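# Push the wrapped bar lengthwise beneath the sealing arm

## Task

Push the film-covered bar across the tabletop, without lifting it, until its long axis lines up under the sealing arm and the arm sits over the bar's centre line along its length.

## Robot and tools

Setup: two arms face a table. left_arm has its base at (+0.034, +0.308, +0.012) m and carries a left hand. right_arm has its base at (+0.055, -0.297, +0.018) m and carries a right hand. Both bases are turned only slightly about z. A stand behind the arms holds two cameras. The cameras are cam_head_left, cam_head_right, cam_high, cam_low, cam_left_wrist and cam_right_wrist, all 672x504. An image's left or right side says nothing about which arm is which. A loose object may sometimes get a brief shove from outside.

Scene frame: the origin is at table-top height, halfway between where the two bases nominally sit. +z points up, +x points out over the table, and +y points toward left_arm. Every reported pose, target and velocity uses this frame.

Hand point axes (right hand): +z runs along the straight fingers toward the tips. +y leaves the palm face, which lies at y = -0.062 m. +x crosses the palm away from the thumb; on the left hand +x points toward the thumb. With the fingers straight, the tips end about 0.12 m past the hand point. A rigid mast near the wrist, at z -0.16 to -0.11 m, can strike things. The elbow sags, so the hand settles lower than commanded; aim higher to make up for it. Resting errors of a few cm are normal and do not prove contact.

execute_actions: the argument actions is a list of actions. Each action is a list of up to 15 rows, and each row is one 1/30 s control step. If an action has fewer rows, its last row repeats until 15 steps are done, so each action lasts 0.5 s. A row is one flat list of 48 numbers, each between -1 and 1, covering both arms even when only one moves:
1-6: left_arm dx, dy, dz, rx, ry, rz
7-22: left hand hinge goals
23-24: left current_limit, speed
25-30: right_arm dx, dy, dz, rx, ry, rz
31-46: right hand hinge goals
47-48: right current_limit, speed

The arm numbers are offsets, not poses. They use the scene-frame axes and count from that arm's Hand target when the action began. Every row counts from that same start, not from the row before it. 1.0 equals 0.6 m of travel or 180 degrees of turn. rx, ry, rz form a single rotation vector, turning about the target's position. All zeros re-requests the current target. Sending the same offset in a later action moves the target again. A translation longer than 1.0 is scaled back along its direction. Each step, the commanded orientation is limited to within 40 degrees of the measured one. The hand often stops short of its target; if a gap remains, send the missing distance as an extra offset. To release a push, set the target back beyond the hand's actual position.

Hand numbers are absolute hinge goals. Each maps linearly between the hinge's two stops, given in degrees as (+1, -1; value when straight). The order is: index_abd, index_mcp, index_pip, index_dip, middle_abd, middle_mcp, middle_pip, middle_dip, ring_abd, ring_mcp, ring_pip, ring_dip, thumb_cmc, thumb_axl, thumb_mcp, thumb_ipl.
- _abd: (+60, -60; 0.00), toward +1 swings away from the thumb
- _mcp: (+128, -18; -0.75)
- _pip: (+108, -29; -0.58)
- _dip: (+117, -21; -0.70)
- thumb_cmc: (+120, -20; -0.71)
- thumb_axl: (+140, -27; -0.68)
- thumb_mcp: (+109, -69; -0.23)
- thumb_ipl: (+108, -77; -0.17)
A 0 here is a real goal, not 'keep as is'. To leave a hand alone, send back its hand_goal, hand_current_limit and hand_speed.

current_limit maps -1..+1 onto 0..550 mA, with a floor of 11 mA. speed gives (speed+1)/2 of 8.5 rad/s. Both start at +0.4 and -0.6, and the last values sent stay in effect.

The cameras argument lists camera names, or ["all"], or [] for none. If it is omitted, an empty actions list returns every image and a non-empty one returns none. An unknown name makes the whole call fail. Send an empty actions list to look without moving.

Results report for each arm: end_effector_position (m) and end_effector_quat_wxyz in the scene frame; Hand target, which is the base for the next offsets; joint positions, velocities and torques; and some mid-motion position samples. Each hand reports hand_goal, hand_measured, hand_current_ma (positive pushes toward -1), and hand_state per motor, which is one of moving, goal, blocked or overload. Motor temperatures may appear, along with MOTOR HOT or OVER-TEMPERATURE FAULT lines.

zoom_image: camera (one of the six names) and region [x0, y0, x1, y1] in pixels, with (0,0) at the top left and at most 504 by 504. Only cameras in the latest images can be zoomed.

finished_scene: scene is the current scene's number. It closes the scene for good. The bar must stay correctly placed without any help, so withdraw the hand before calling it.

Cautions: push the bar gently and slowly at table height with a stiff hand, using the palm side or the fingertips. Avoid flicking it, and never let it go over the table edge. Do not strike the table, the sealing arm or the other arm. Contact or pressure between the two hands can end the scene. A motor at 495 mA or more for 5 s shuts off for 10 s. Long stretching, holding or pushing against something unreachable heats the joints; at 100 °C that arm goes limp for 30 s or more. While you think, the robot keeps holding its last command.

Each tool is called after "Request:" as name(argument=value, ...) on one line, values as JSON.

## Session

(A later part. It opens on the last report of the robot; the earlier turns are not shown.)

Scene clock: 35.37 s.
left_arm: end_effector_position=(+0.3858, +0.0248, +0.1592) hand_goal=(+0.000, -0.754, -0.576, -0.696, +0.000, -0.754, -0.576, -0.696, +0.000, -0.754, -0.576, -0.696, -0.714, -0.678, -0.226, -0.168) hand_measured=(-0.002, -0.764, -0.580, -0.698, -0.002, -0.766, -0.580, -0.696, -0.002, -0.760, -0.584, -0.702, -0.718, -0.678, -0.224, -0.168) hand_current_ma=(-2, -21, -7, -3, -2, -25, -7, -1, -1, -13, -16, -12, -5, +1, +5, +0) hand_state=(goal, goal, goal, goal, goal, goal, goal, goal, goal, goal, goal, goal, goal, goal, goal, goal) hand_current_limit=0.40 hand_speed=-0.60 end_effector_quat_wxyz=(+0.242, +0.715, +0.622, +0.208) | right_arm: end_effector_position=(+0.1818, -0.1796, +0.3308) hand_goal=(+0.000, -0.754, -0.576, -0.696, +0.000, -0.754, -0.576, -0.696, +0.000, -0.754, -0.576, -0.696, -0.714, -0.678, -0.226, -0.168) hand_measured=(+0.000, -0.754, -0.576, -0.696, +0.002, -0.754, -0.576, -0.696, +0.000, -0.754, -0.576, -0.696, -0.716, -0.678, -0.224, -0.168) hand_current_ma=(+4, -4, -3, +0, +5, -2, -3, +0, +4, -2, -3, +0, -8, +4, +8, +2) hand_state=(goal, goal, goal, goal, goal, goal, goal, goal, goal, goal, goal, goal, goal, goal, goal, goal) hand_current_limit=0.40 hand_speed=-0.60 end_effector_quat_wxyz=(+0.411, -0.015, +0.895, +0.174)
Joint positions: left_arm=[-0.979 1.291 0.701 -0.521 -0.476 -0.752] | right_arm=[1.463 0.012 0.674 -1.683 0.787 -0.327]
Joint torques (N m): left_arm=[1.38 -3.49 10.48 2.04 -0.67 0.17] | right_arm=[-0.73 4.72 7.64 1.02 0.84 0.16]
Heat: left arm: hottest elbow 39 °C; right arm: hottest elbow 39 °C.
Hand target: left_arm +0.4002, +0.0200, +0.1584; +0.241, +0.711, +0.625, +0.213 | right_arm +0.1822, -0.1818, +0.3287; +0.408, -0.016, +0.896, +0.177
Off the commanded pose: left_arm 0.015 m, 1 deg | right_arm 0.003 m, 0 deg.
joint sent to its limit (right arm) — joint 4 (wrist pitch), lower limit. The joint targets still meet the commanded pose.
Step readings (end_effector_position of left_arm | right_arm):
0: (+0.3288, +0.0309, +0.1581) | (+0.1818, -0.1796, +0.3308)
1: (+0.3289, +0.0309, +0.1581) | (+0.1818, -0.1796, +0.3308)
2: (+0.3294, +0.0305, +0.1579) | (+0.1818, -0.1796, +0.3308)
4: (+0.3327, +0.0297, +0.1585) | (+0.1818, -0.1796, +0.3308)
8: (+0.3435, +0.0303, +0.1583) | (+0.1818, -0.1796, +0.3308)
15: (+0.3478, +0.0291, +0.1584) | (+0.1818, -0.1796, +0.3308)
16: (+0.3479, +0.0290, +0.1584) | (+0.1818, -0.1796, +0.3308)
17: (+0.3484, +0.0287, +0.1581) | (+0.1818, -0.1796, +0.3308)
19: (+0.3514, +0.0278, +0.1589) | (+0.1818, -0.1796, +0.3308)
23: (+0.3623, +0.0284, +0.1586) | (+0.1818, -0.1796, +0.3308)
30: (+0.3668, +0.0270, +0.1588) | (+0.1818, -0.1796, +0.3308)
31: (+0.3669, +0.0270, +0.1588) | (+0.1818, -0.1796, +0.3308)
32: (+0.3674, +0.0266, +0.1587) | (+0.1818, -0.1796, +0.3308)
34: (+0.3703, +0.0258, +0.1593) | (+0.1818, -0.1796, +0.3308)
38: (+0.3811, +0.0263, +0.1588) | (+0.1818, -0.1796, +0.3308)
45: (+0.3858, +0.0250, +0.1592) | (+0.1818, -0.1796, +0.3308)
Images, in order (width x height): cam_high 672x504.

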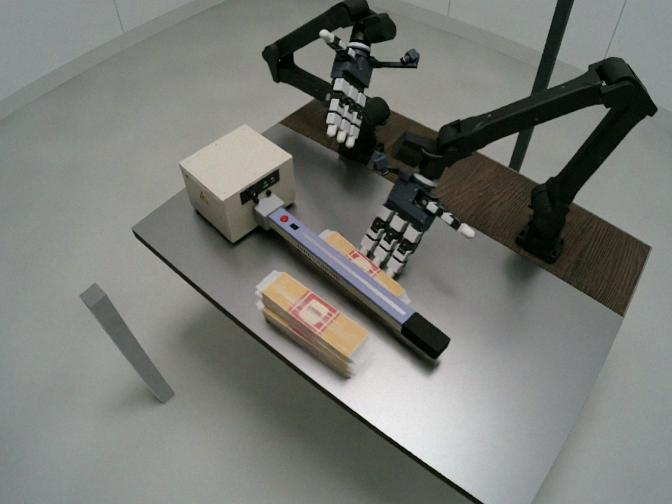

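Request:
execute_actions(actions=[], cameras=["cam_head_left", "cam_head_right", "cam_left_wrist"])

Request:
zoom_image(camera="cam_head_left", region=[220, 155, 400, 275])

Request:
zoom_image(camera="cam_head_right", region=[220, 135, 420, 275])

Scene clock: 36.27 s.
left_arm: end_effector_position=(+0.3858, +0.0247, +0.1592) hand_goal=(+0.000, -0.754, -0.576, -0.696, +0.000, -0.754, -0.576, -0.696, +0.000, -0.754, -0.576, -0.696, -0.714, -0.678, -0.226, -0.168) hand_measured=(-0.002, -0.764, -0.580, -0.698, -0.002, -0.766, -0.580, -0.696, -0.002, -0.760, -0.584, -0.702, -0.718, -0.678, -0.224, -0.168) hand_current_ma=(-2, -21, -7, -3, -2, -25, -7, -1, -1, -12, -16, -12, -5, +1, +5, +0) hand_state=(goal, goal, goal, goal, goal, goal, goal, goal, goal, goal, goal, goal, goal, goal, goal, goal) hand_current_limit=0.40 hand_speed=-0.60 end_effector_quat_wxyz=(+0.242, +0.716, +0.622, +0.208) | right_arm: end_effector_position=(+0.1818, -0.1796, +0.3308) hand_goal=(+0.000, -0.754, -0.576, -0.696, +0.000, -0.754, -0.576, -0.696, +0.000, -0.754, -0.576, -0.696, -0.714, -0.678, -0.226, -0.168) hand_measured=(+0.000, -0.754, -0.576, -0.696, +0.002, -0.754, -0.576, -0.696, +0.000, -0.754, -0.576, -0.696, -0.716, -0.678, -0.224, -0.168) hand_current_ma=(+4, -4, -3, +0, +5, -2, -3, +0, +4, -2, -3, +0, -8, +4, +8, +2) hand_state=(goal, goal, goal, goal, goal, goal, goal, goal, goal, goal, goal, goal, goal, goal, goal, goal) hand_current_limit=0.40 hand_speed=-0.60 end_effector_quat_wxyz=(+0.411, -0.015, +0.895, +0.174)
Joint positions: left_arm=[-0.979 1.291 0.701 -0.521 -0.476 -0.751] | right_arm=[1.463 0.012 0.674 -1.683 0.787 -0.327]
Joint velocities: within noise
Joint torques (N m): left_arm=[1.26 -3.55 10.51 2.03 -0.67 0.16] | right_arm=[-0.21 4.01 7.86 1.16 0.83 0.11]
Motor temperatures (°C): left_arm=[35 33 39 34 35 32] | right_arm=[37 37 39 36 37 32]
Heat: left arm: hottest elbow 39 °C; right arm: hottest elbow 39 °C.
Hand target: left_arm +0.4002, +0.0200, +0.1584; +0.241, +0.711, +0.625, +0.213 | right_arm +0.1822, -0.1818, +0.3287; +0.408, -0.016, +0.896, +0.177
Off the commanded pose: left_arm 0.015 m, 1 deg | right_arm 0.003 m, 0 deg.
Images, in order (width x height): cam_head_left 672x504, cam_head_right 672x504, cam_left_wrist 672x504.

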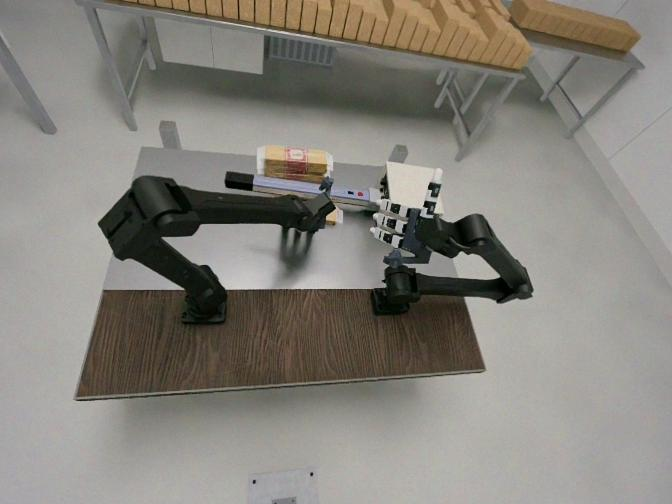

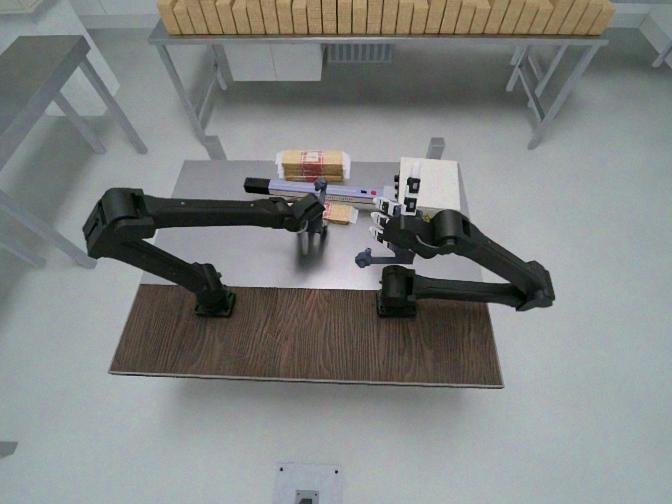

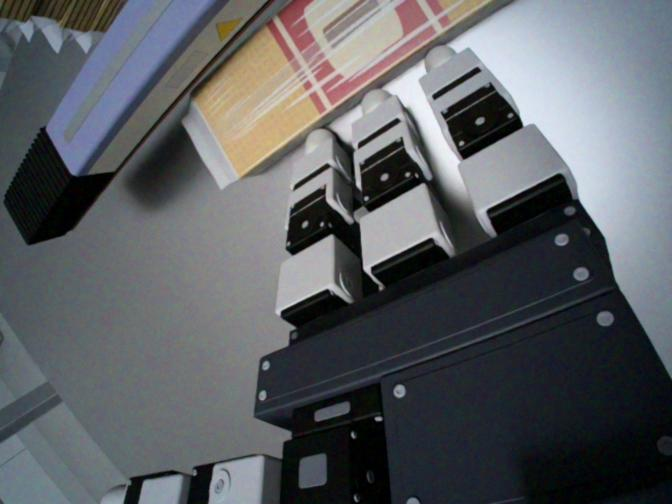

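Scaled by 2.800 from the camera's 672x504 image, which has a finer 960x720 frame.

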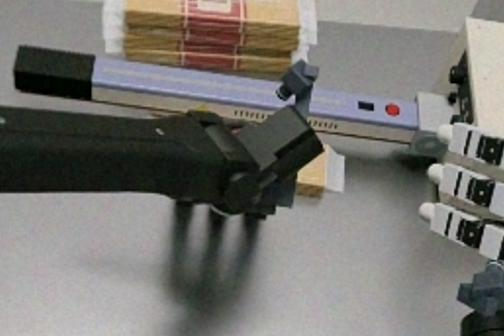

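Scaled by 2.520 from the camera's 672x504 image, which has a finer 960x720 frame.

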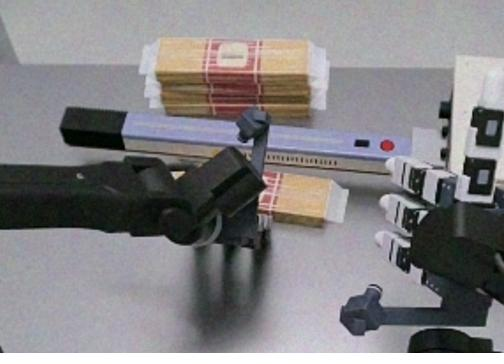

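Request:
execute_actions(actions=[[[0.031,-0.003,0,0,0,0.006,0,-0.754,-0.576,-0.696,0,-0.754,-0.576,-0.696,0,-0.754,-0.576,-0.696,-0.714,-0.678,-0.226,-0.168,0.4,-0.6,0,0,0,0,0,0,0,-0.754,-0.576,-0.696,0,-0.754,-0.576,-0.696,0,-0.754,-0.576,-0.696,-0.714,-0.678,-0.226,-0.168,0.4,-0.6]],[[0.031,-0.003,0,0,0,0.006,0,-0.754,-0.576,-0.696,0,-0.754,-0.576,-0.696,0,-0.754,-0.576,-0.696,-0.714,-0.678,-0.226,-0.168,0.4,-0.6,0,0,0,0,0,0,0,-0.754,-0.576,-0.696,0,-0.754,-0.576,-0.696,0,-0.754,-0.576,-0.696,-0.714,-0.678,-0.226,-0.168,0.4,-0.6]]], cameras=["cam_high"])

Request:
zoom_image(camera="cam_high", region=[280, 205, 440, 335])

Scene clock: 38.90 s.
left_arm: end_effector_position=(+0.4218, +0.0196, +0.1602) hand_goal=(+0.000, -0.754, -0.576, -0.696, +0.000, -0.754, -0.576, -0.696, +0.000, -0.754, -0.576, -0.696, -0.714, -0.678, -0.226, -0.168) hand_measured=(-0.002, -0.764, -0.580, -0.698, -0.002, -0.766, -0.582, -0.696, -0.004, -0.764, -0.586, -0.704, -0.718, -0.678, -0.224, -0.168) hand_current_ma=(-2, -21, -7, -3, -1, -27, -8, -1, -5, -21, -19, -14, -5, +1, +5, +0) hand_state=(goal, goal, goal, goal, goal, goal, goal, goal, goal, goal, goal, goal, goal, goal, goal, goal) hand_current_limit=0.40 hand_speed=-0.60 end_effector_quat_wxyz=(+0.238, +0.704, +0.634, +0.212) | right_arm: end_effector_position=(+0.1818, -0.1796, +0.3308) hand_goal=(+0.000, -0.754, -0.576, -0.696, +0.000, -0.754, -0.576, -0.696, +0.000, -0.754, -0.576, -0.696, -0.714, -0.678, -0.226, -0.168) hand_measured=(+0.000, -0.754, -0.576, -0.696, +0.002, -0.754, -0.576, -0.696, +0.000, -0.754, -0.576, -0.696, -0.716, -0.678, -0.224, -0.168) hand_current_ma=(+4, -4, -3, +0, +5, -2, -3, +0, +4, -2, -3, +0, -8, +4, +8, +2) hand_state=(goal, goal, goal, goal, goal, goal, goal, goal, goal, goal, goal, goal, goal, goal, goal, goal) hand_current_limit=0.40 hand_speed=-0.60 end_effector_quat_wxyz=(+0.411, -0.015, +0.895, +0.174)
Joint positions: left_arm=[-0.911 1.367 0.773 -0.502 -0.461 -0.72] | right_arm=[1.463 0.012 0.674 -1.683 0.787 -0.327]
Joint torques (N m): left_arm=[1.26 -4.54 10.63 2.02 -0.73 0.13] | right_arm=[-0.09 3.43 7.69 0.85 0.87 0.08]
Heat: left arm: hottest elbow 39 °C; right arm: hottest elbow 40 °C.
Hand target: left_arm +0.4375, +0.0164, +0.1585; +0.237, +0.699, +0.639, +0.217 | right_arm +0.1822, -0.1818, +0.3287; +0.408, -0.016, +0.896, +0.177
Off the commanded pose: left_arm 0.016 m, 1 deg | right_arm 0.003 m, 0 deg.
joint sent to its limit (right arm) — joint 4 (wrist pitch), lower limit. The joint targets still meet the commanded pose.
Step readings (end_effector_position of left_arm | right_arm):
0: (+0.3858, +0.0247, +0.1592) | (+0.1818, -0.1796, +0.3308)
1: (+0.3860, +0.0247, +0.1592) | (+0.1818, -0.1796, +0.3308)
2: (+0.3865, +0.0245, +0.1592) | (+0.1818, -0.1796, +0.3308)
4: (+0.3895, +0.0236, +0.1594) | (+0.1818, -0.1796, +0.3308)
8: (+0.3996, +0.0226, +0.1596) | (+0.1818, -0.1796, +0.3308)
15: (+0.4037, +0.0220, +0.1597) | (+0.1818, -0.1796, +0.3308)
16: (+0.4039, +0.0219, +0.1597) | (+0.1818, -0.1796, +0.3308)
17: (+0.4044, +0.0218, +0.1598) | (+0.1818, -0.1796, +0.3308)
19: (+0.4073, +0.0210, +0.1596) | (+0.1818, -0.1796, +0.3308)
23: (+0.4174, +0.0200, +0.1599) | (+0.1818, -0.1796, +0.3308)
30: (+0.4218, +0.0196, +0.1602) | (+0.1818, -0.1796, +0.3308)
Images, in order (width x height): cam_high 672x504.

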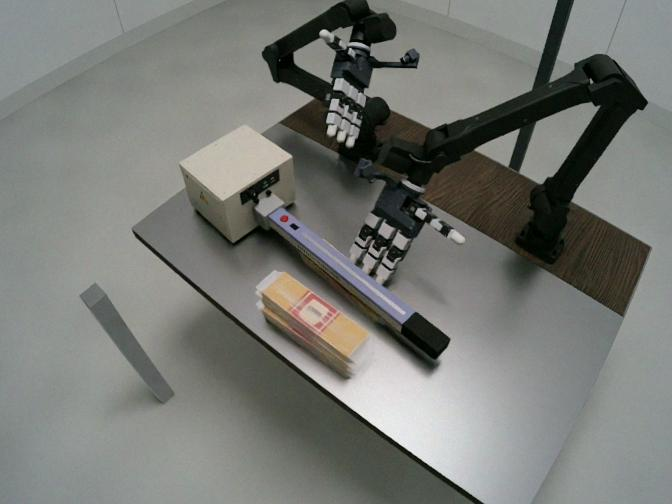

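Scaled by 3.150 from the camera's 672x504 image, which has a finer 960x720 frame.

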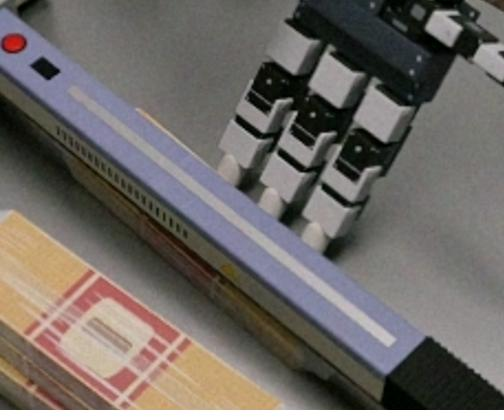

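Request:
zoom_image(camera="cam_high", region=[290, 225, 410, 335])

Scaled by 4.200 from the camera's 672x504 image, which has a finer 960x720 frame.

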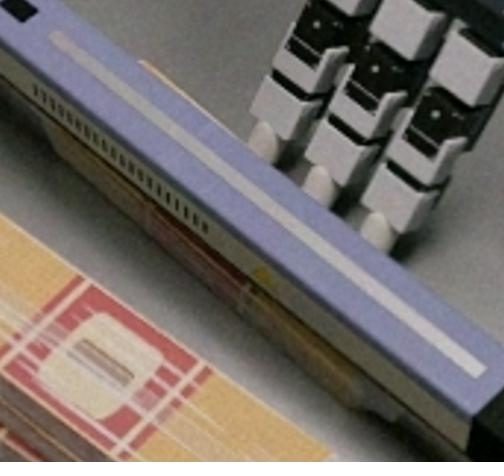

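Request:
zoom_image(camera="cam_high", region=[290, 230, 340, 280])

Request:
zoom_image(camera="cam_high", region=[340, 280, 390, 330])

Scaled by 10.080 from the camera's 672x504 image, which has a finer 960x720 frame.

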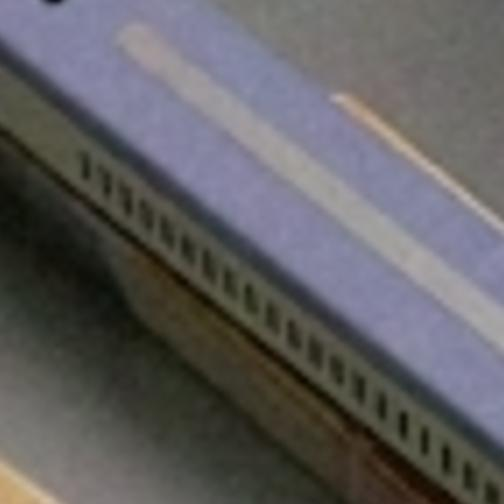

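Scaled by 10.080 from the camera's 672x504 image, which has a finer 960x720 frame.

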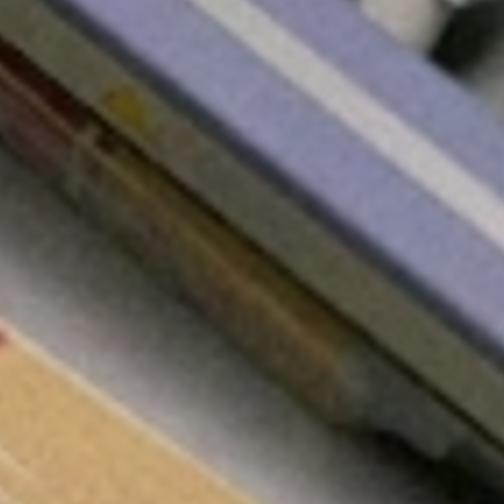

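Request:
execute_actions(actions=[[[0.025,-0.003,0,0,0,0.013,0,-0.754,-0.576,-0.696,0,-0.754,-0.576,-0.696,0,-0.754,-0.576,-0.696,-0.714,-0.678,-0.226,-0.168,0.4,-0.6,0,0,0,0,0,0,0,-0.754,-0.576,-0.696,0,-0.754,-0.576,-0.696,0,-0.754,-0.576,-0.696,-0.714,-0.678,-0.226,-0.168,0.4,-0.6]]], cameras=["cam_high"])

Request:
zoom_image(camera="cam_high", region=[290, 225, 410, 335])

Request:
zoom_image(camera="cam_high", region=[280, 230, 330, 280])

Request:
zoom_image(camera="cam_high", region=[340, 290, 390, 340])

Scene clock: 45.00 s.
left_arm: end_effector_position=(+0.4375, +0.0148, +0.1610) hand_goal=(+0.000, -0.754, -0.576, -0.696, +0.000, -0.754, -0.576, -0.696, +0.000, -0.754, -0.576, -0.696, -0.714, -0.678, -0.226, -0.168) hand_measured=(-0.002, -0.764, -0.580, -0.698, -0.002, -0.766, -0.582, -0.698, -0.008, -0.764, -0.586, -0.704, -0.718, -0.678, -0.224, -0.168) hand_current_ma=(-2, -21, -7, -3, -1, -28, -9, -1, -12, -23, -20, -15, -5, +1, +5, +0) hand_state=(goal, goal, goal, goal, goal, goal, goal, goal, goal, goal, goal, goal, goal, goal, goal, goal) hand_current_limit=0.40 hand_speed=-0.60 end_effector_quat_wxyz=(+0.236, +0.696, +0.642, +0.218) | right_arm: end_effector_position=(+0.1818, -0.1796, +0.3308) hand_goal=(+0.000, -0.754, -0.576, -0.696, +0.000, -0.754, -0.576, -0.696, +0.000, -0.754, -0.576, -0.696, -0.714, -0.678, -0.226, -0.168) hand_measured=(+0.000, -0.754, -0.576, -0.696, +0.002, -0.754, -0.576, -0.696, +0.000, -0.754, -0.576, -0.696, -0.716, -0.678, -0.224, -0.168) hand_current_ma=(+4, -4, -3, +0, +5, -2, -3, +0, +4, -2, -3, +0, -8, +4, +8, +2) hand_state=(goal, goal, goal, goal, goal, goal, goal, goal, goal, goal, goal, goal, goal, goal, goal, goal) hand_current_limit=0.40 hand_speed=-0.60 end_effector_quat_wxyz=(+0.411, -0.015, +0.895, +0.174)
Joint positions: left_arm=[-0.893 1.412 0.817 -0.502 -0.469 -0.725] | right_arm=[1.463 0.012 0.674 -1.683 0.787 -0.327]
Joint torques (N m): left_arm=[1.2 -5.25 10.91 1.44 -0.82 -0.04] | right_arm=[-0.03 3.55 7.73 1.28 0.91 0.12]
Heat: left arm: hottest elbow 40 °C; right arm: hottest elbow 40 °C.
Hand target: left_arm +0.4524, +0.0145, +0.1585; +0.232, +0.686, +0.653, +0.222 | right_arm +0.1822, -0.1818, +0.3287; +0.408, -0.016, +0.896, +0.177
Off the commanded pose: left_arm 0.015 m, 2 deg | right_arm 0.003 m, 0 deg.
joint sent to its limit (right arm) — joint 4 (wrist pitch), lower limit. The joint targets still meet the commanded pose.
Step readings (end_effector_position of left_arm | right_arm):
0: (+0.4218, +0.0195, +0.1602) | (+0.1818, -0.1796, +0.3308)
1: (+0.4219, +0.0194, +0.1602) | (+0.1818, -0.1796, +0.3308)
2: (+0.4224, +0.0192, +0.1604) | (+0.1818, -0.1796, +0.3308)
4: (+0.4252, +0.0177, +0.1607) | (+0.1818, -0.1796, +0.3308)
8: (+0.4342, +0.0152, +0.1608) | (+0.1818, -0.1796, +0.3308)
15: (+0.4375, +0.0148, +0.1610) | (+0.1818, -0.1796, +0.3308)
Images, in order (width x height): cam_high 672x504.

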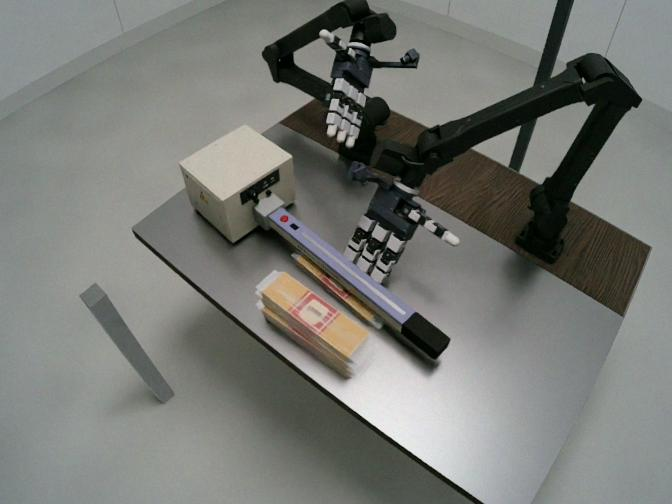

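Scaled by 4.200 from the camera's 672x504 image, which has a finer 960x720 frame.

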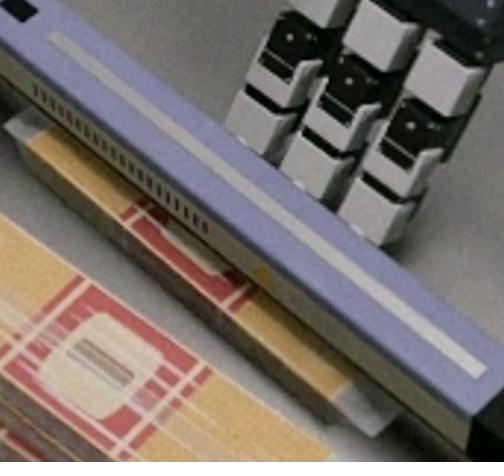

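Scaled by 10.080 from the camera's 672x504 image, which has a finer 960x720 frame.

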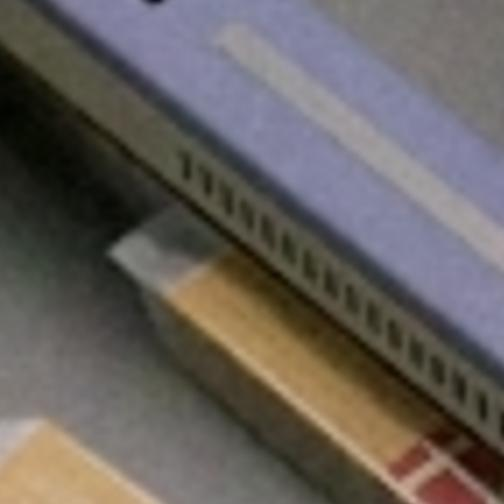

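Scaled by 10.080 from the camera's 672x504 image, which has a finer 960x720 frame.

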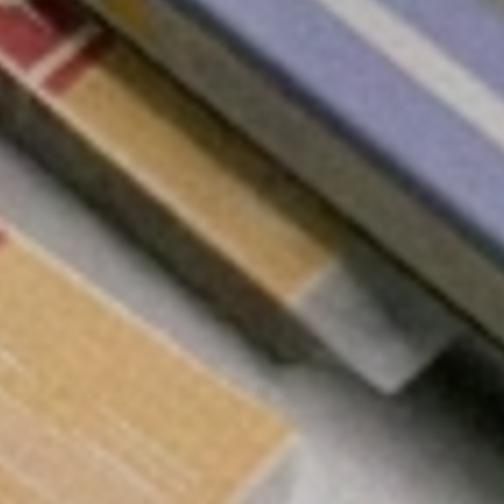

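Request:
execute_actions(actions=[], cameras=["cam_head_left", "cam_head_right", "cam_left_wrist"])

Request:
zoom_image(camera="cam_head_left", region=[220, 155, 400, 255])

Request:
zoom_image(camera="cam_head_right", region=[240, 155, 400, 245])

Scene clock: 47.70 s.
left_arm: end_effector_position=(+0.4375, +0.0148, +0.1610) hand_goal=(+0.000, -0.754, -0.576, -0.696, +0.000, -0.754, -0.576, -0.696, +0.000, -0.754, -0.576, -0.696, -0.714, -0.678, -0.226, -0.168) hand_measured=(-0.002, -0.764, -0.580, -0.698, -0.002, -0.766, -0.582, -0.698, -0.008, -0.764, -0.586, -0.704, -0.718, -0.678, -0.224, -0.168) hand_current_ma=(-2, -21, -7, -3, -1, -28, -9, -1, -12, -23, -20, -15, -5, +1, +5, +0) hand_state=(goal, goal, goal, goal, goal, goal, goal, goal, goal, goal, goal, goal, goal, goal, goal, goal) hand_current_limit=0.40 hand_speed=-0.60 end_effector_quat_wxyz=(+0.236, +0.696, +0.642, +0.218) | right_arm: end_effector_position=(+0.1818, -0.1796, +0.3308) hand_goal=(+0.000, -0.754, -0.576, -0.696, +0.000, -0.754, -0.576, -0.696, +0.000, -0.754, -0.576, -0.696, -0.714, -0.678, -0.226, -0.168) hand_measured=(+0.000, -0.754, -0.576, -0.696, +0.002, -0.754, -0.576, -0.696, +0.000, -0.754, -0.576, -0.696, -0.716, -0.678, -0.224, -0.168) hand_current_ma=(+4, -4, -3, +0, +5, -2, -3, +0, +4, -2, -3, +0, -8, +4, +8, +2) hand_state=(goal, goal, goal, goal, goal, goal, goal, goal, goal, goal, goal, goal, goal, goal, goal, goal) hand_current_limit=0.40 hand_speed=-0.60 end_effector_quat_wxyz=(+0.411, -0.015, +0.895, +0.174)
Joint positions: left_arm=[-0.893 1.412 0.817 -0.502 -0.469 -0.725] | right_arm=[1.463 0.012 0.674 -1.683 0.787 -0.327]
Joint velocities: within noise
Joint torques (N m): left_arm=[1.26 -5.19 10.86 1.4 -0.82 -0.04] | right_arm=[-0.62 2.84 7.94 1.09 0.89 0.14]
Motor temperatures (°C): left_arm=[35 33 40 34 35 32] | right_arm=[37 38 40 36 37 32]
Heat: left arm: hottest elbow 40 °C; right arm: hottest elbow 40 °C.
Hand target: left_arm +0.4524, +0.0145, +0.1585; +0.232, +0.686, +0.653, +0.222 | right_arm +0.1822, -0.1818, +0.3287; +0.408, -0.016, +0.896, +0.177
Off the commanded pose: left_arm 0.015 m, 2 deg | right_arm 0.003 m, 0 deg.
Images, in order (width x height): cam_head_left 672x504, cam_head_right 672x504, cam_left_wrist 672x504.

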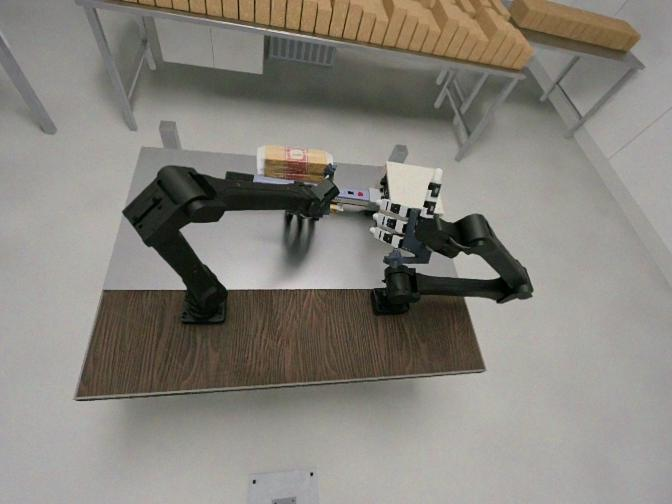

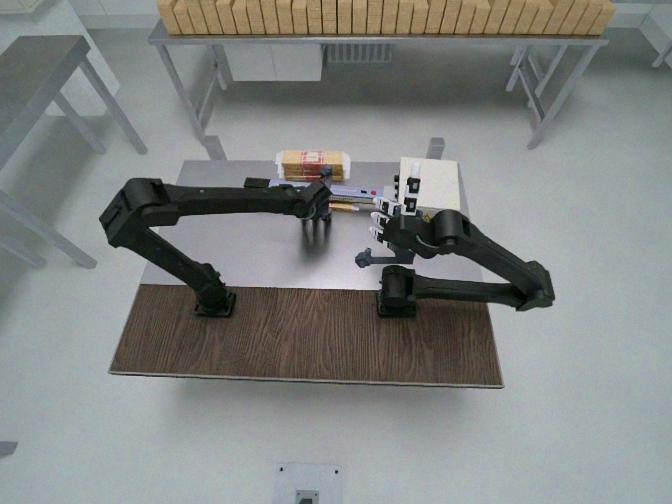

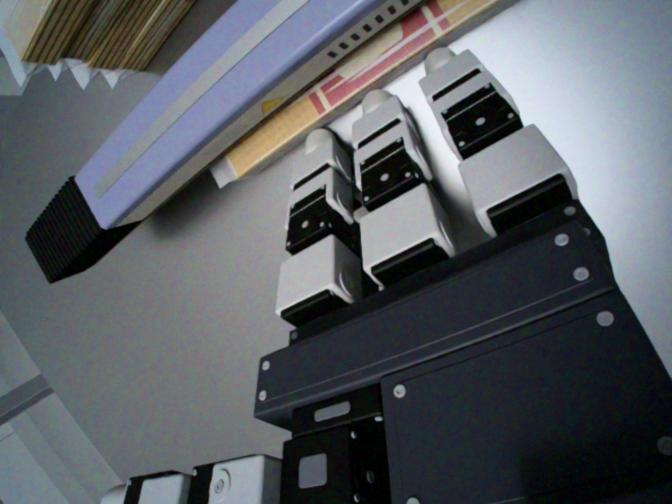

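Scaled by 2.800 from the camera's 672x504 image, which has a finer 960x720 frame.

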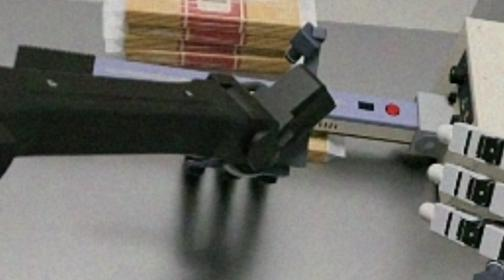

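Scaled by 3.150 from the camera's 672x504 image, which has a finer 960x720 frame.

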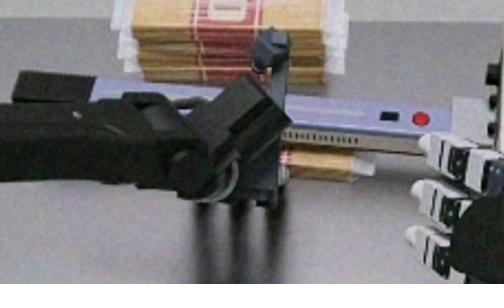

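Request:
zoom_image(camera="cam_head_left", region=[315, 185, 365, 225])

Request:
zoom_image(camera="cam_head_right", region=[320, 185, 370, 225])

Scaled by 10.080 from the camera's 672x504 image, which has a finer 960x720 frame.

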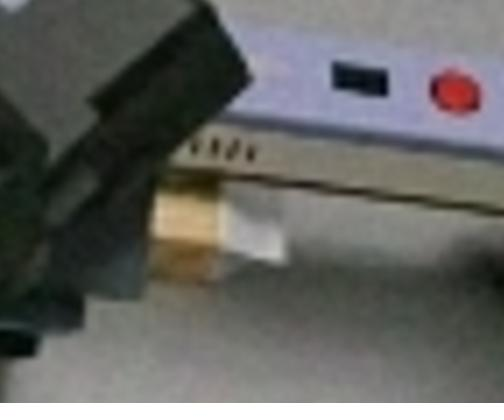

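Scaled by 10.080 from the camera's 672x504 image, which has a finer 960x720 frame.

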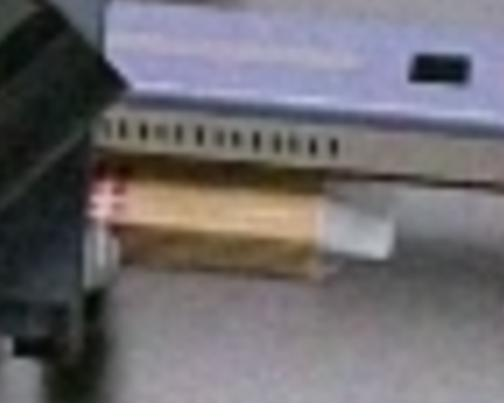

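Request:
execute_actions(actions=[[[0.010,-0.001,0,0,0,0,0,-0.754,-0.576,-0.696,0,-0.754,-0.576,-0.696,0,-0.754,-0.576,-0.696,-0.714,-0.678,-0.226,-0.168,0.4,-0.6,0,0,0,0,0,0,0,-0.754,-0.576,-0.696,0,-0.754,-0.576,-0.696,0,-0.754,-0.576,-0.696,-0.714,-0.678,-0.226,-0.168,0.4,-0.6]]], cameras=["cam_high"])

Request:
zoom_image(camera="cam_high", region=[290, 225, 410, 335])

Scene clock: 55.10 s.
left_arm: end_effector_position=(+0.4422, +0.0147, +0.1609) hand_goal=(+0.000, -0.754, -0.576, -0.696, +0.000, -0.754, -0.576, -0.696, +0.000, -0.754, -0.576, -0.696, -0.714, -0.678, -0.226, -0.168) hand_measured=(-0.002, -0.764, -0.580, -0.698, -0.002, -0.766, -0.582, -0.698, -0.008, -0.766, -0.586, -0.704, -0.718, -0.678, -0.224, -0.168) hand_current_ma=(-2, -21, -7, -3, -1, -28, -9, -1, -12, -23, -20, -15, -5, +1, +5, +0) hand_state=(goal, goal, goal, goal, goal, goal, goal, goal, goal, goal, goal, goal, goal, goal, goal, goal) hand_current_limit=0.40 hand_speed=-0.60 end_effector_quat_wxyz=(+0.236, +0.693, +0.645, +0.217) | right_arm: end_effector_position=(+0.1818, -0.1796, +0.3308) hand_goal=(+0.000, -0.754, -0.576, -0.696, +0.000, -0.754, -0.576, -0.696, +0.000, -0.754, -0.576, -0.696, -0.714, -0.678, -0.226, -0.168) hand_measured=(+0.000, -0.754, -0.576, -0.696, +0.002, -0.754, -0.576, -0.696, +0.000, -0.754, -0.576, -0.696, -0.716, -0.678, -0.224, -0.168) hand_current_ma=(+4, -4, -3, +0, +5, -2, -3, +0, +4, -2, -3, +0, -8, +4, +8, +2) hand_state=(goal, goal, goal, goal, goal, goal, goal, goal, goal, goal, goal, goal, goal, goal, goal, goal) hand_current_limit=0.40 hand_speed=-0.60 end_effector_quat_wxyz=(+0.411, -0.015, +0.895, +0.174)
Joint positions: left_arm=[-0.885 1.421 0.827 -0.502 -0.467 -0.725] | right_arm=[1.463 0.012 0.674 -1.683 0.787 -0.327]
Joint torques (N m): left_arm=[1.44 -5.42 10.85 1.66 -0.72 0.07] | right_arm=[0.5 4.37 7.91 1.13 0.86 0.15]
Heat: left arm: hottest elbow 40 °C; right arm: hottest elbow 40 °C.
Hand target: left_arm +0.4585, +0.0140, +0.1585; +0.232, +0.686, +0.653, +0.222 | right_arm +0.1822, -0.1818, +0.3287; +0.408, -0.016, +0.896, +0.177
Off the commanded pose: left_arm 0.016 m, 1 deg | right_arm 0.003 m, 0 deg.
joint sent to its limit (right arm) — joint 4 (wrist pitch), lower limit. The joint targets still meet the commanded pose.
Step readings (end_effector_position of left_arm | right_arm):
0: (+0.4375, +0.0148, +0.1610) | (+0.1818, -0.1796, +0.3308)
1: (+0.4376, +0.0149, +0.1610) | (+0.1818, -0.1796, +0.3308)
2: (+0.4377, +0.0148, +0.1610) | (+0.1818, -0.1796, +0.3308)
4: (+0.4383, +0.0149, +0.1609) | (+0.1818, -0.1796, +0.3308)
8: (+0.4411, +0.0148, +0.1608) | (+0.1818, -0.1796, +0.3308)
15: (+0.4422, +0.0147, +0.1609) | (+0.1818, -0.1796, +0.3308)
Images, in order (width x height): cam_high 672x504.

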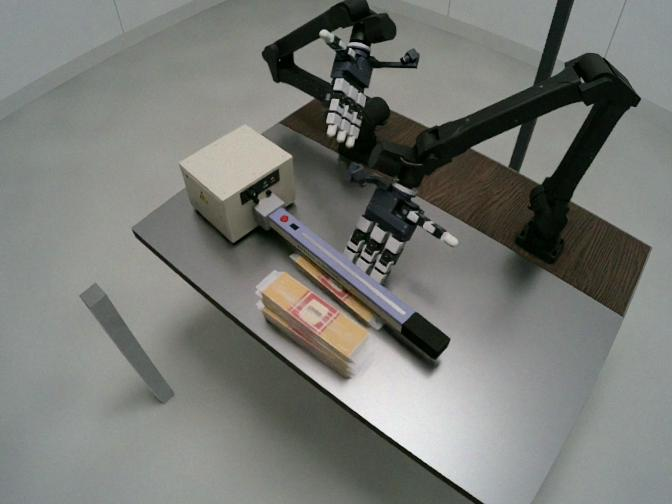

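Scaled by 4.200 from the camera's 672x504 image, which has a finer 960x720 frame.

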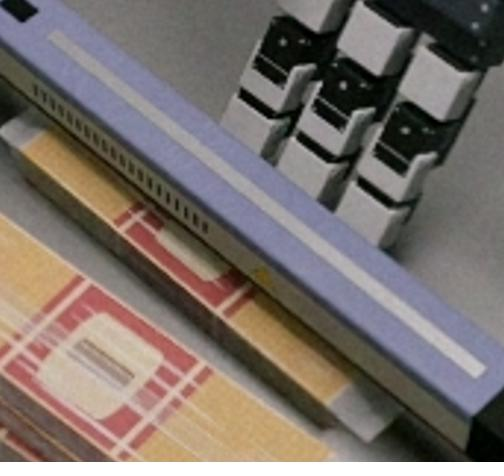

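Request:
zoom_image(camera="cam_high", region=[280, 230, 330, 280])

Request:
zoom_image(camera="cam_high", region=[340, 290, 390, 340])

Request:
execute_actions(actions=[[[-0.04,0.005,0,0,0,0,0,-0.754,-0.576,-0.696,0,-0.754,-0.576,-0.696,0,-0.754,-0.576,-0.696,-0.714,-0.678,-0.226,-0.168,0.4,-0.6,0,0,0,0,0,0,0,-0.754,-0.576,-0.696,0,-0.754,-0.576,-0.696,0,-0.754,-0.576,-0.696,-0.714,-0.678,-0.226,-0.168,0.4,-0.6]],[[-0.08,0.01,0,0,0,0,0,-0.754,-0.576,-0.696,0,-0.754,-0.576,-0.696,0,-0.754,-0.576,-0.696,-0.714,-0.678,-0.226,-0.168,0.4,-0.6,0,0,0,0,0,0,0,-0.754,-0.576,-0.696,0,-0.754,-0.576,-0.696,0,-0.754,-0.576,-0.696,-0.714,-0.678,-0.226,-0.168,0.4,-0.6]]], cameras=["cam_head_left", "cam_head_right", "cam_high"])

Request:
zoom_image(camera="cam_head_left", region=[250, 160, 350, 235])

Request:
zoom_image(camera="cam_head_right", region=[270, 165, 370, 225])

Scaled by 10.080 from the camera's 672x504 image, which has a finer 960x720 frame.

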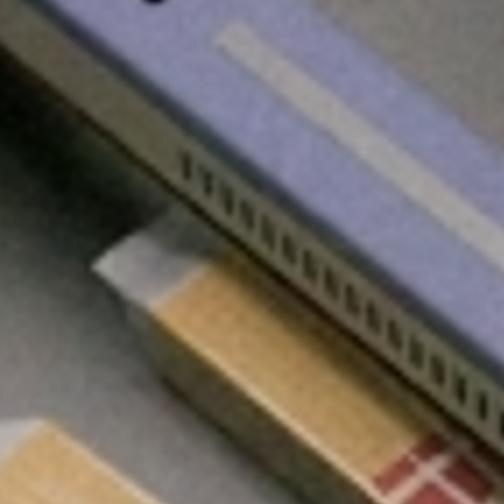

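Scaled by 10.080 from the camera's 672x504 image, which has a finer 960x720 frame.

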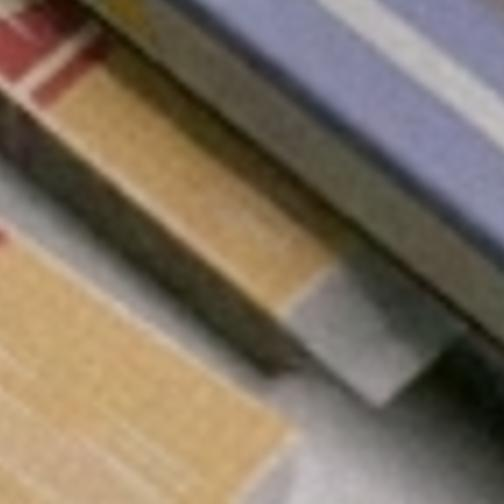

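Scene clock: 57.53 s.
left_arm: end_effector_position=(+0.3913, +0.0206, +0.1580) hand_goal=(+0.000, -0.754, -0.576, -0.696, +0.000, -0.754, -0.576, -0.696, +0.000, -0.754, -0.576, -0.696, -0.714, -0.678, -0.226, -0.168) hand_measured=(+0.000, -0.756, -0.576, -0.698, +0.000, -0.752, -0.572, -0.694, +0.002, -0.750, -0.568, -0.692, -0.718, -0.678, -0.224, -0.168) hand_current_ma=(+0, -2, +0, -1, +0, +2, +5, +1, +2, +6, +14, +5, -5, +1, +5, +0) hand_state=(goal, goal, goal, goal, goal, goal, goal, goal, goal, goal, goal, goal, goal, goal, goal, goal) hand_current_limit=0.40 hand_speed=-0.60 end_effector_quat_wxyz=(+0.237, +0.685, +0.652, +0.222) | right_arm: end_effector_position=(+0.1818, -0.1796, +0.3308) hand_goal=(+0.000, -0.754, -0.576, -0.696, +0.000, -0.754, -0.576, -0.696, +0.000, -0.754, -0.576, -0.696, -0.714, -0.678, -0.226, -0.168) hand_measured=(+0.000, -0.754, -0.576, -0.696, +0.002, -0.754, -0.576, -0.696, +0.000, -0.754, -0.576, -0.696, -0.716, -0.678, -0.224, -0.168) hand_current_ma=(+4, -4, -3, +0, +5, -2, -3, +0, +4, -2, -3, +0, -8, +4, +8, +2) hand_state=(goal, goal, goal, goal, goal, goal, goal, goal, goal, goal, goal, goal, goal, goal, goal, goal) hand_current_limit=0.40 hand_speed=-0.60 end_effector_quat_wxyz=(+0.411, -0.015, +0.895, +0.174)
Joint positions: left_arm=[-0.997 1.356 0.754 -0.554 -0.53 -0.861] | right_arm=[1.463 0.012 0.674 -1.683 0.787 -0.327]
Joint torques (N m): left_arm=[-1.38 -7.65 7.36 0.36 -0.71 -0.04] | right_arm=[-0.38 4.13 7.82 1.13 0.8 0.15]
Heat: left arm: hottest elbow 40 °C; right arm: hottest elbow 40 °C.
Hand target: left_arm +0.3865, +0.0229, +0.1584; +0.232, +0.686, +0.653, +0.222 | right_arm +0.1822, -0.1818, +0.3287; +0.408, -0.016, +0.896, +0.177
Off the commanded pose: left_arm 0.005 m, 1 deg | right_arm 0.003 m, 0 deg.
joint sent to its limit (right arm) — joint 4 (wrist pitch), lower limit. The joint targets still meet the commanded pose.
Step readings (end_effector_position of left_arm | right_arm):
0: (+0.4422, +0.0147, +0.1609) | (+0.1818, -0.1796, +0.3308)
1: (+0.4422, +0.0147, +0.1609) | (+0.1818, -0.1796, +0.3308)
2: (+0.4423, +0.0149, +0.1610) | (+0.1818, -0.1796, +0.3308)
4: (+0.4415, +0.0148, +0.1617) | (+0.1818, -0.1796, +0.3308)
8: (+0.4400, +0.0148, +0.1625) | (+0.1818, -0.1796, +0.3308)
15: (+0.4388, +0.0160, +0.1614) | (+0.1818, -0.1796, +0.3308)
16: (+0.4383, +0.0163, +0.1611) | (+0.1818, -0.1796, +0.3308)
17: (+0.4361, +0.0165, +0.1607) | (+0.1818, -0.1796, +0.3308)
19: (+0.4267, +0.0200, +0.1592) | (+0.1818, -0.1796, +0.3308)
23: (+0.4029, +0.0200, +0.1584) | (+0.1818, -0.1796, +0.3308)
30: (+0.3916, +0.0192, +0.1582) | (+0.1818, -0.1796, +0.3308)
Images, in order (width x height): cam_head_left 672x504, cam_head_right 672x504, cam_high 672x504.

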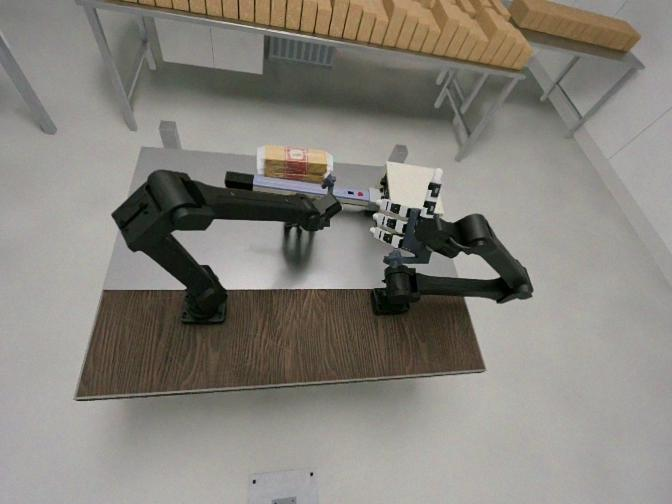

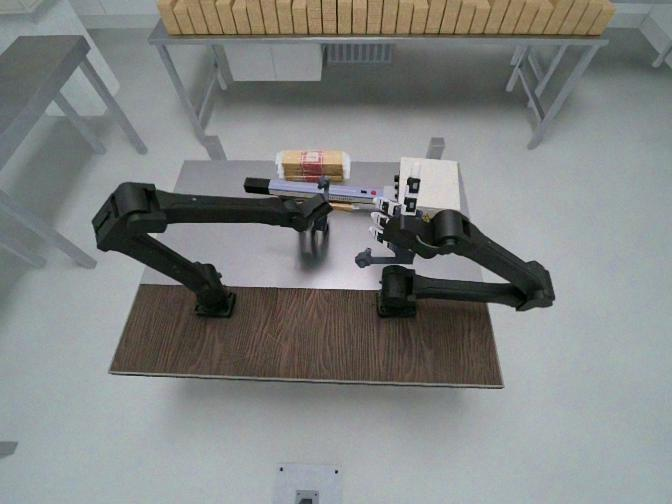

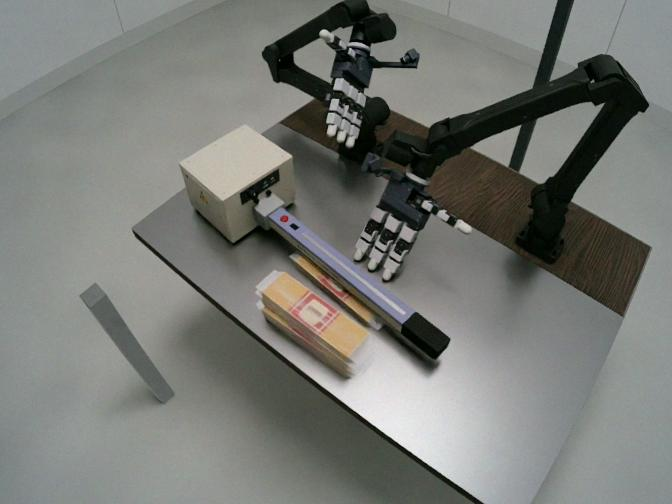

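Scaled by 5.040 from the camera's 672x504 image, which has a finer 960x720 frame.

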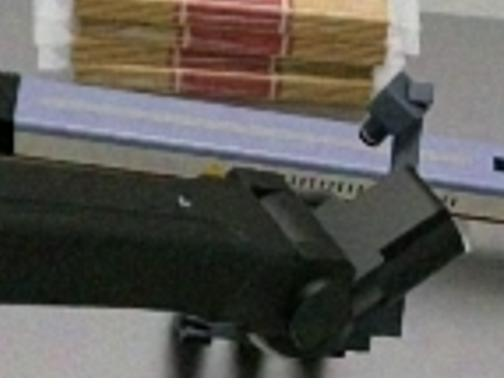

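Scaled by 5.040 from the camera's 672x504 image, which has a finer 960x720 frame.

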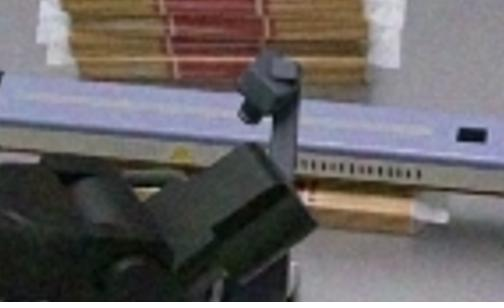

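Request:
execute_actions(actions=[[[-0.12,0.02,0.02,0,0,0,0,-0.754,-0.576,-0.696,0,-0.754,-0.576,-0.696,0,-0.754,-0.576,-0.696,-0.714,-0.678,-0.226,-0.168,0.4,-0.6,0,0,0,0,0,0,0,-0.754,-0.576,-0.696,0,-0.754,-0.576,-0.696,0,-0.754,-0.576,-0.696,-0.714,-0.678,-0.226,-0.168,0.4,-0.6]],[[-0.12,0.08,0.05,0,0,0,0,-0.754,-0.576,-0.696,0,-0.754,-0.576,-0.696,0,-0.754,-0.576,-0.696,-0.714,-0.678,-0.226,-0.168,0.4,-0.6,0,0,0,0,0,0,0,-0.754,-0.576,-0.696,0,-0.754,-0.576,-0.696,0,-0.754,-0.576,-0.696,-0.714,-0.678,-0.226,-0.168,0.4,-0.6]]], cameras=["cam_head_left", "cam_head_right", "cam_high"])

Request:
zoom_image(camera="cam_head_left", region=[250, 160, 350, 235])

Request:
zoom_image(camera="cam_head_right", region=[270, 165, 370, 225])

Request:
zoom_image(camera="cam_high", region=[270, 215, 430, 335])

Scene clock: 60.47 s.
left_arm: end_effector_position=(+0.2447, +0.0860, +0.1928) hand_goal=(+0.000, -0.754, -0.576, -0.696, +0.000, -0.754, -0.576, -0.696, +0.000, -0.754, -0.576, -0.696, -0.714, -0.678, -0.226, -0.168) hand_measured=(+0.000, -0.758, -0.576, -0.698, +0.000, -0.758, -0.574, -0.694, +0.002, -0.758, -0.574, -0.694, -0.718, -0.678, -0.224, -0.168) hand_current_ma=(+0, -5, +0, -1, +0, -6, +1, +1, +2, -6, +1, +3, -5, +1, +5, +0) hand_state=(goal, goal, goal, goal, goal, goal, goal, goal, goal, goal, goal, goal, goal, goal, goal, goal) hand_current_limit=0.40 hand_speed=-0.60 end_effector_quat_wxyz=(+0.228, +0.689, +0.650, +0.225) | right_arm: end_effector_position=(+0.1818, -0.1796, +0.3308) hand_goal=(+0.000, -0.754, -0.576, -0.696, +0.000, -0.754, -0.576, -0.696, +0.000, -0.754, -0.576, -0.696, -0.714, -0.678, -0.226, -0.168) hand_measured=(+0.000, -0.754, -0.576, -0.696, +0.002, -0.754, -0.576, -0.696, +0.000, -0.754, -0.576, -0.696, -0.716, -0.678, -0.224, -0.168) hand_current_ma=(+4, -4, -3, +0, +5, -2, -3, +0, +4, -2, -3, +0, -8, +4, +8, +2) hand_state=(goal, goal, goal, goal, goal, goal, goal, goal, goal, goal, goal, goal, goal, goal, goal, goal) hand_current_limit=0.40 hand_speed=-0.60 end_effector_quat_wxyz=(+0.411, -0.015, +0.895, +0.174)
Joint positions: left_arm=[-1.387 1.004 0.611 -1.033 -0.638 -1.308] | right_arm=[1.463 0.012 0.674 -1.683 0.787 -0.327]
Joint torques (N m): left_arm=[-1.44 -2.9 9.61 0.01 -0.94 -0.06] | right_arm=[-0.62 4.01 7.8 1.09 0.85 0.13]
Heat: left arm: hottest elbow 41 °C; right arm: hottest elbow 41 °C.
Hand target: left_arm +0.2424, +0.0830, +0.2003; +0.232, +0.686, +0.653, +0.222 | right_arm +0.1822, -0.1818, +0.3287; +0.408, -0.016, +0.896, +0.177
Off the commanded pose: left_arm 0.008 m, 1 deg | right_arm 0.003 m, 0 deg.
joint sent to its limit (right arm) — joint 4 (wrist pitch), lower limit. The joint targets still meet the commanded pose.
Step readings (end_effector_position of left_arm | right_arm):
0: (+0.3913, +0.0206, +0.1580) | (+0.1818, -0.1796, +0.3308)
1: (+0.3908, +0.0208, +0.1582) | (+0.1818, -0.1796, +0.3308)
2: (+0.3877, +0.0225, +0.1586) | (+0.1818, -0.1796, +0.3308)
4: (+0.3745, +0.0276, +0.1591) | (+0.1818, -0.1796, +0.3308)
8: (+0.3370, +0.0289, +0.1613) | (+0.1818, -0.1796, +0.3308)
15: (+0.3186, +0.0315, +0.1662) | (+0.1818, -0.1796, +0.3308)
16: (+0.3180, +0.0328, +0.1661) | (+0.1818, -0.1796, +0.3308)
17: (+0.3152, +0.0364, +0.1668) | (+0.1818, -0.1796, +0.3308)
19: (+0.3037, +0.0469, +0.1700) | (+0.1818, -0.1796, +0.3308)
23: (+0.2729, +0.0659, +0.1823) | (+0.1818, -0.1796, +0.3308)
30: (+0.2501, +0.0784, +0.1945) | (+0.1818, -0.1796, +0.3308)
Images, in order (width x height): cam_head_left 672x504, cam_head_right 672x504, cam_high 672x504.

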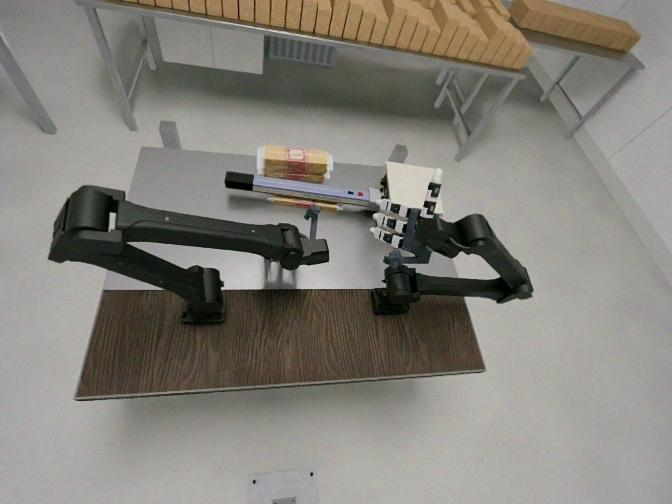

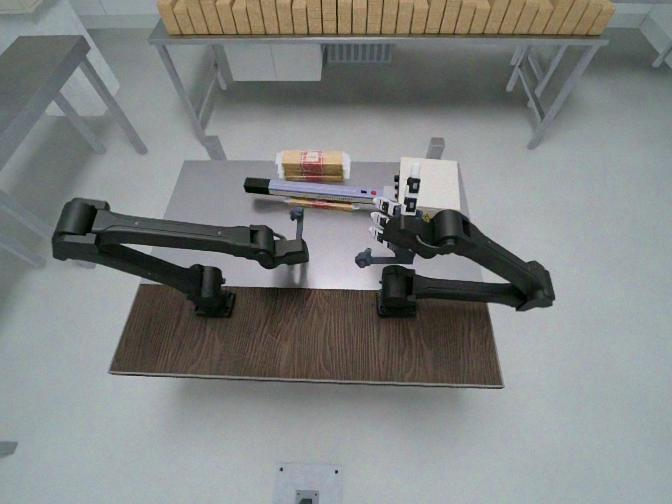

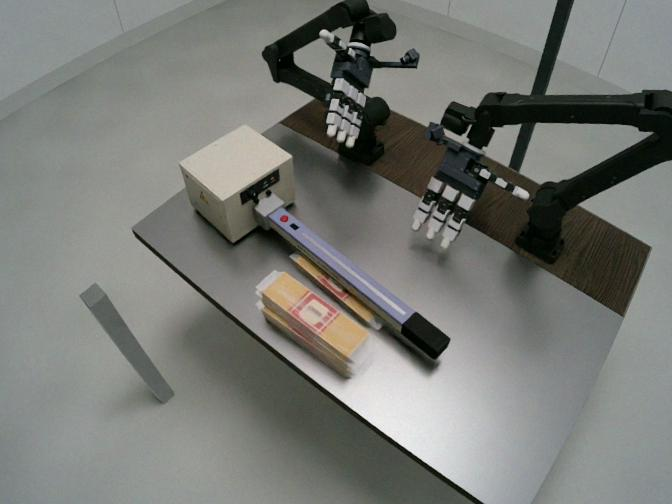

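Scaled by 5.040 from the camera's 672x504 image, which has a finer 960x720 frame.

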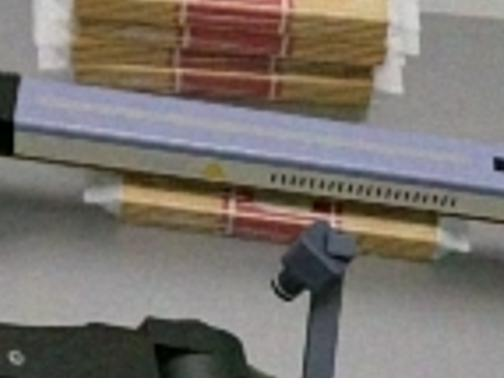

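Scaled by 5.040 from the camera's 672x504 image, which has a finer 960x720 frame.

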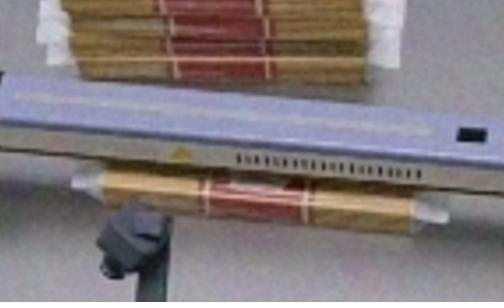

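Scaled by 3.150 from the camera's 672x504 image, which has a finer 960x720 frame.

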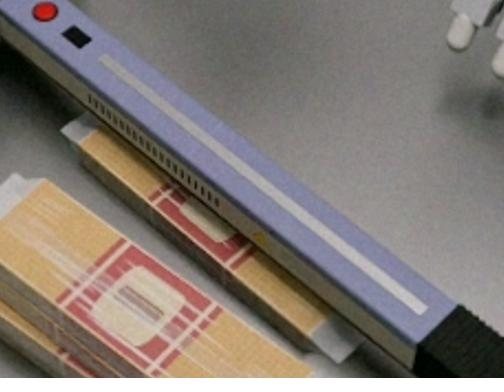

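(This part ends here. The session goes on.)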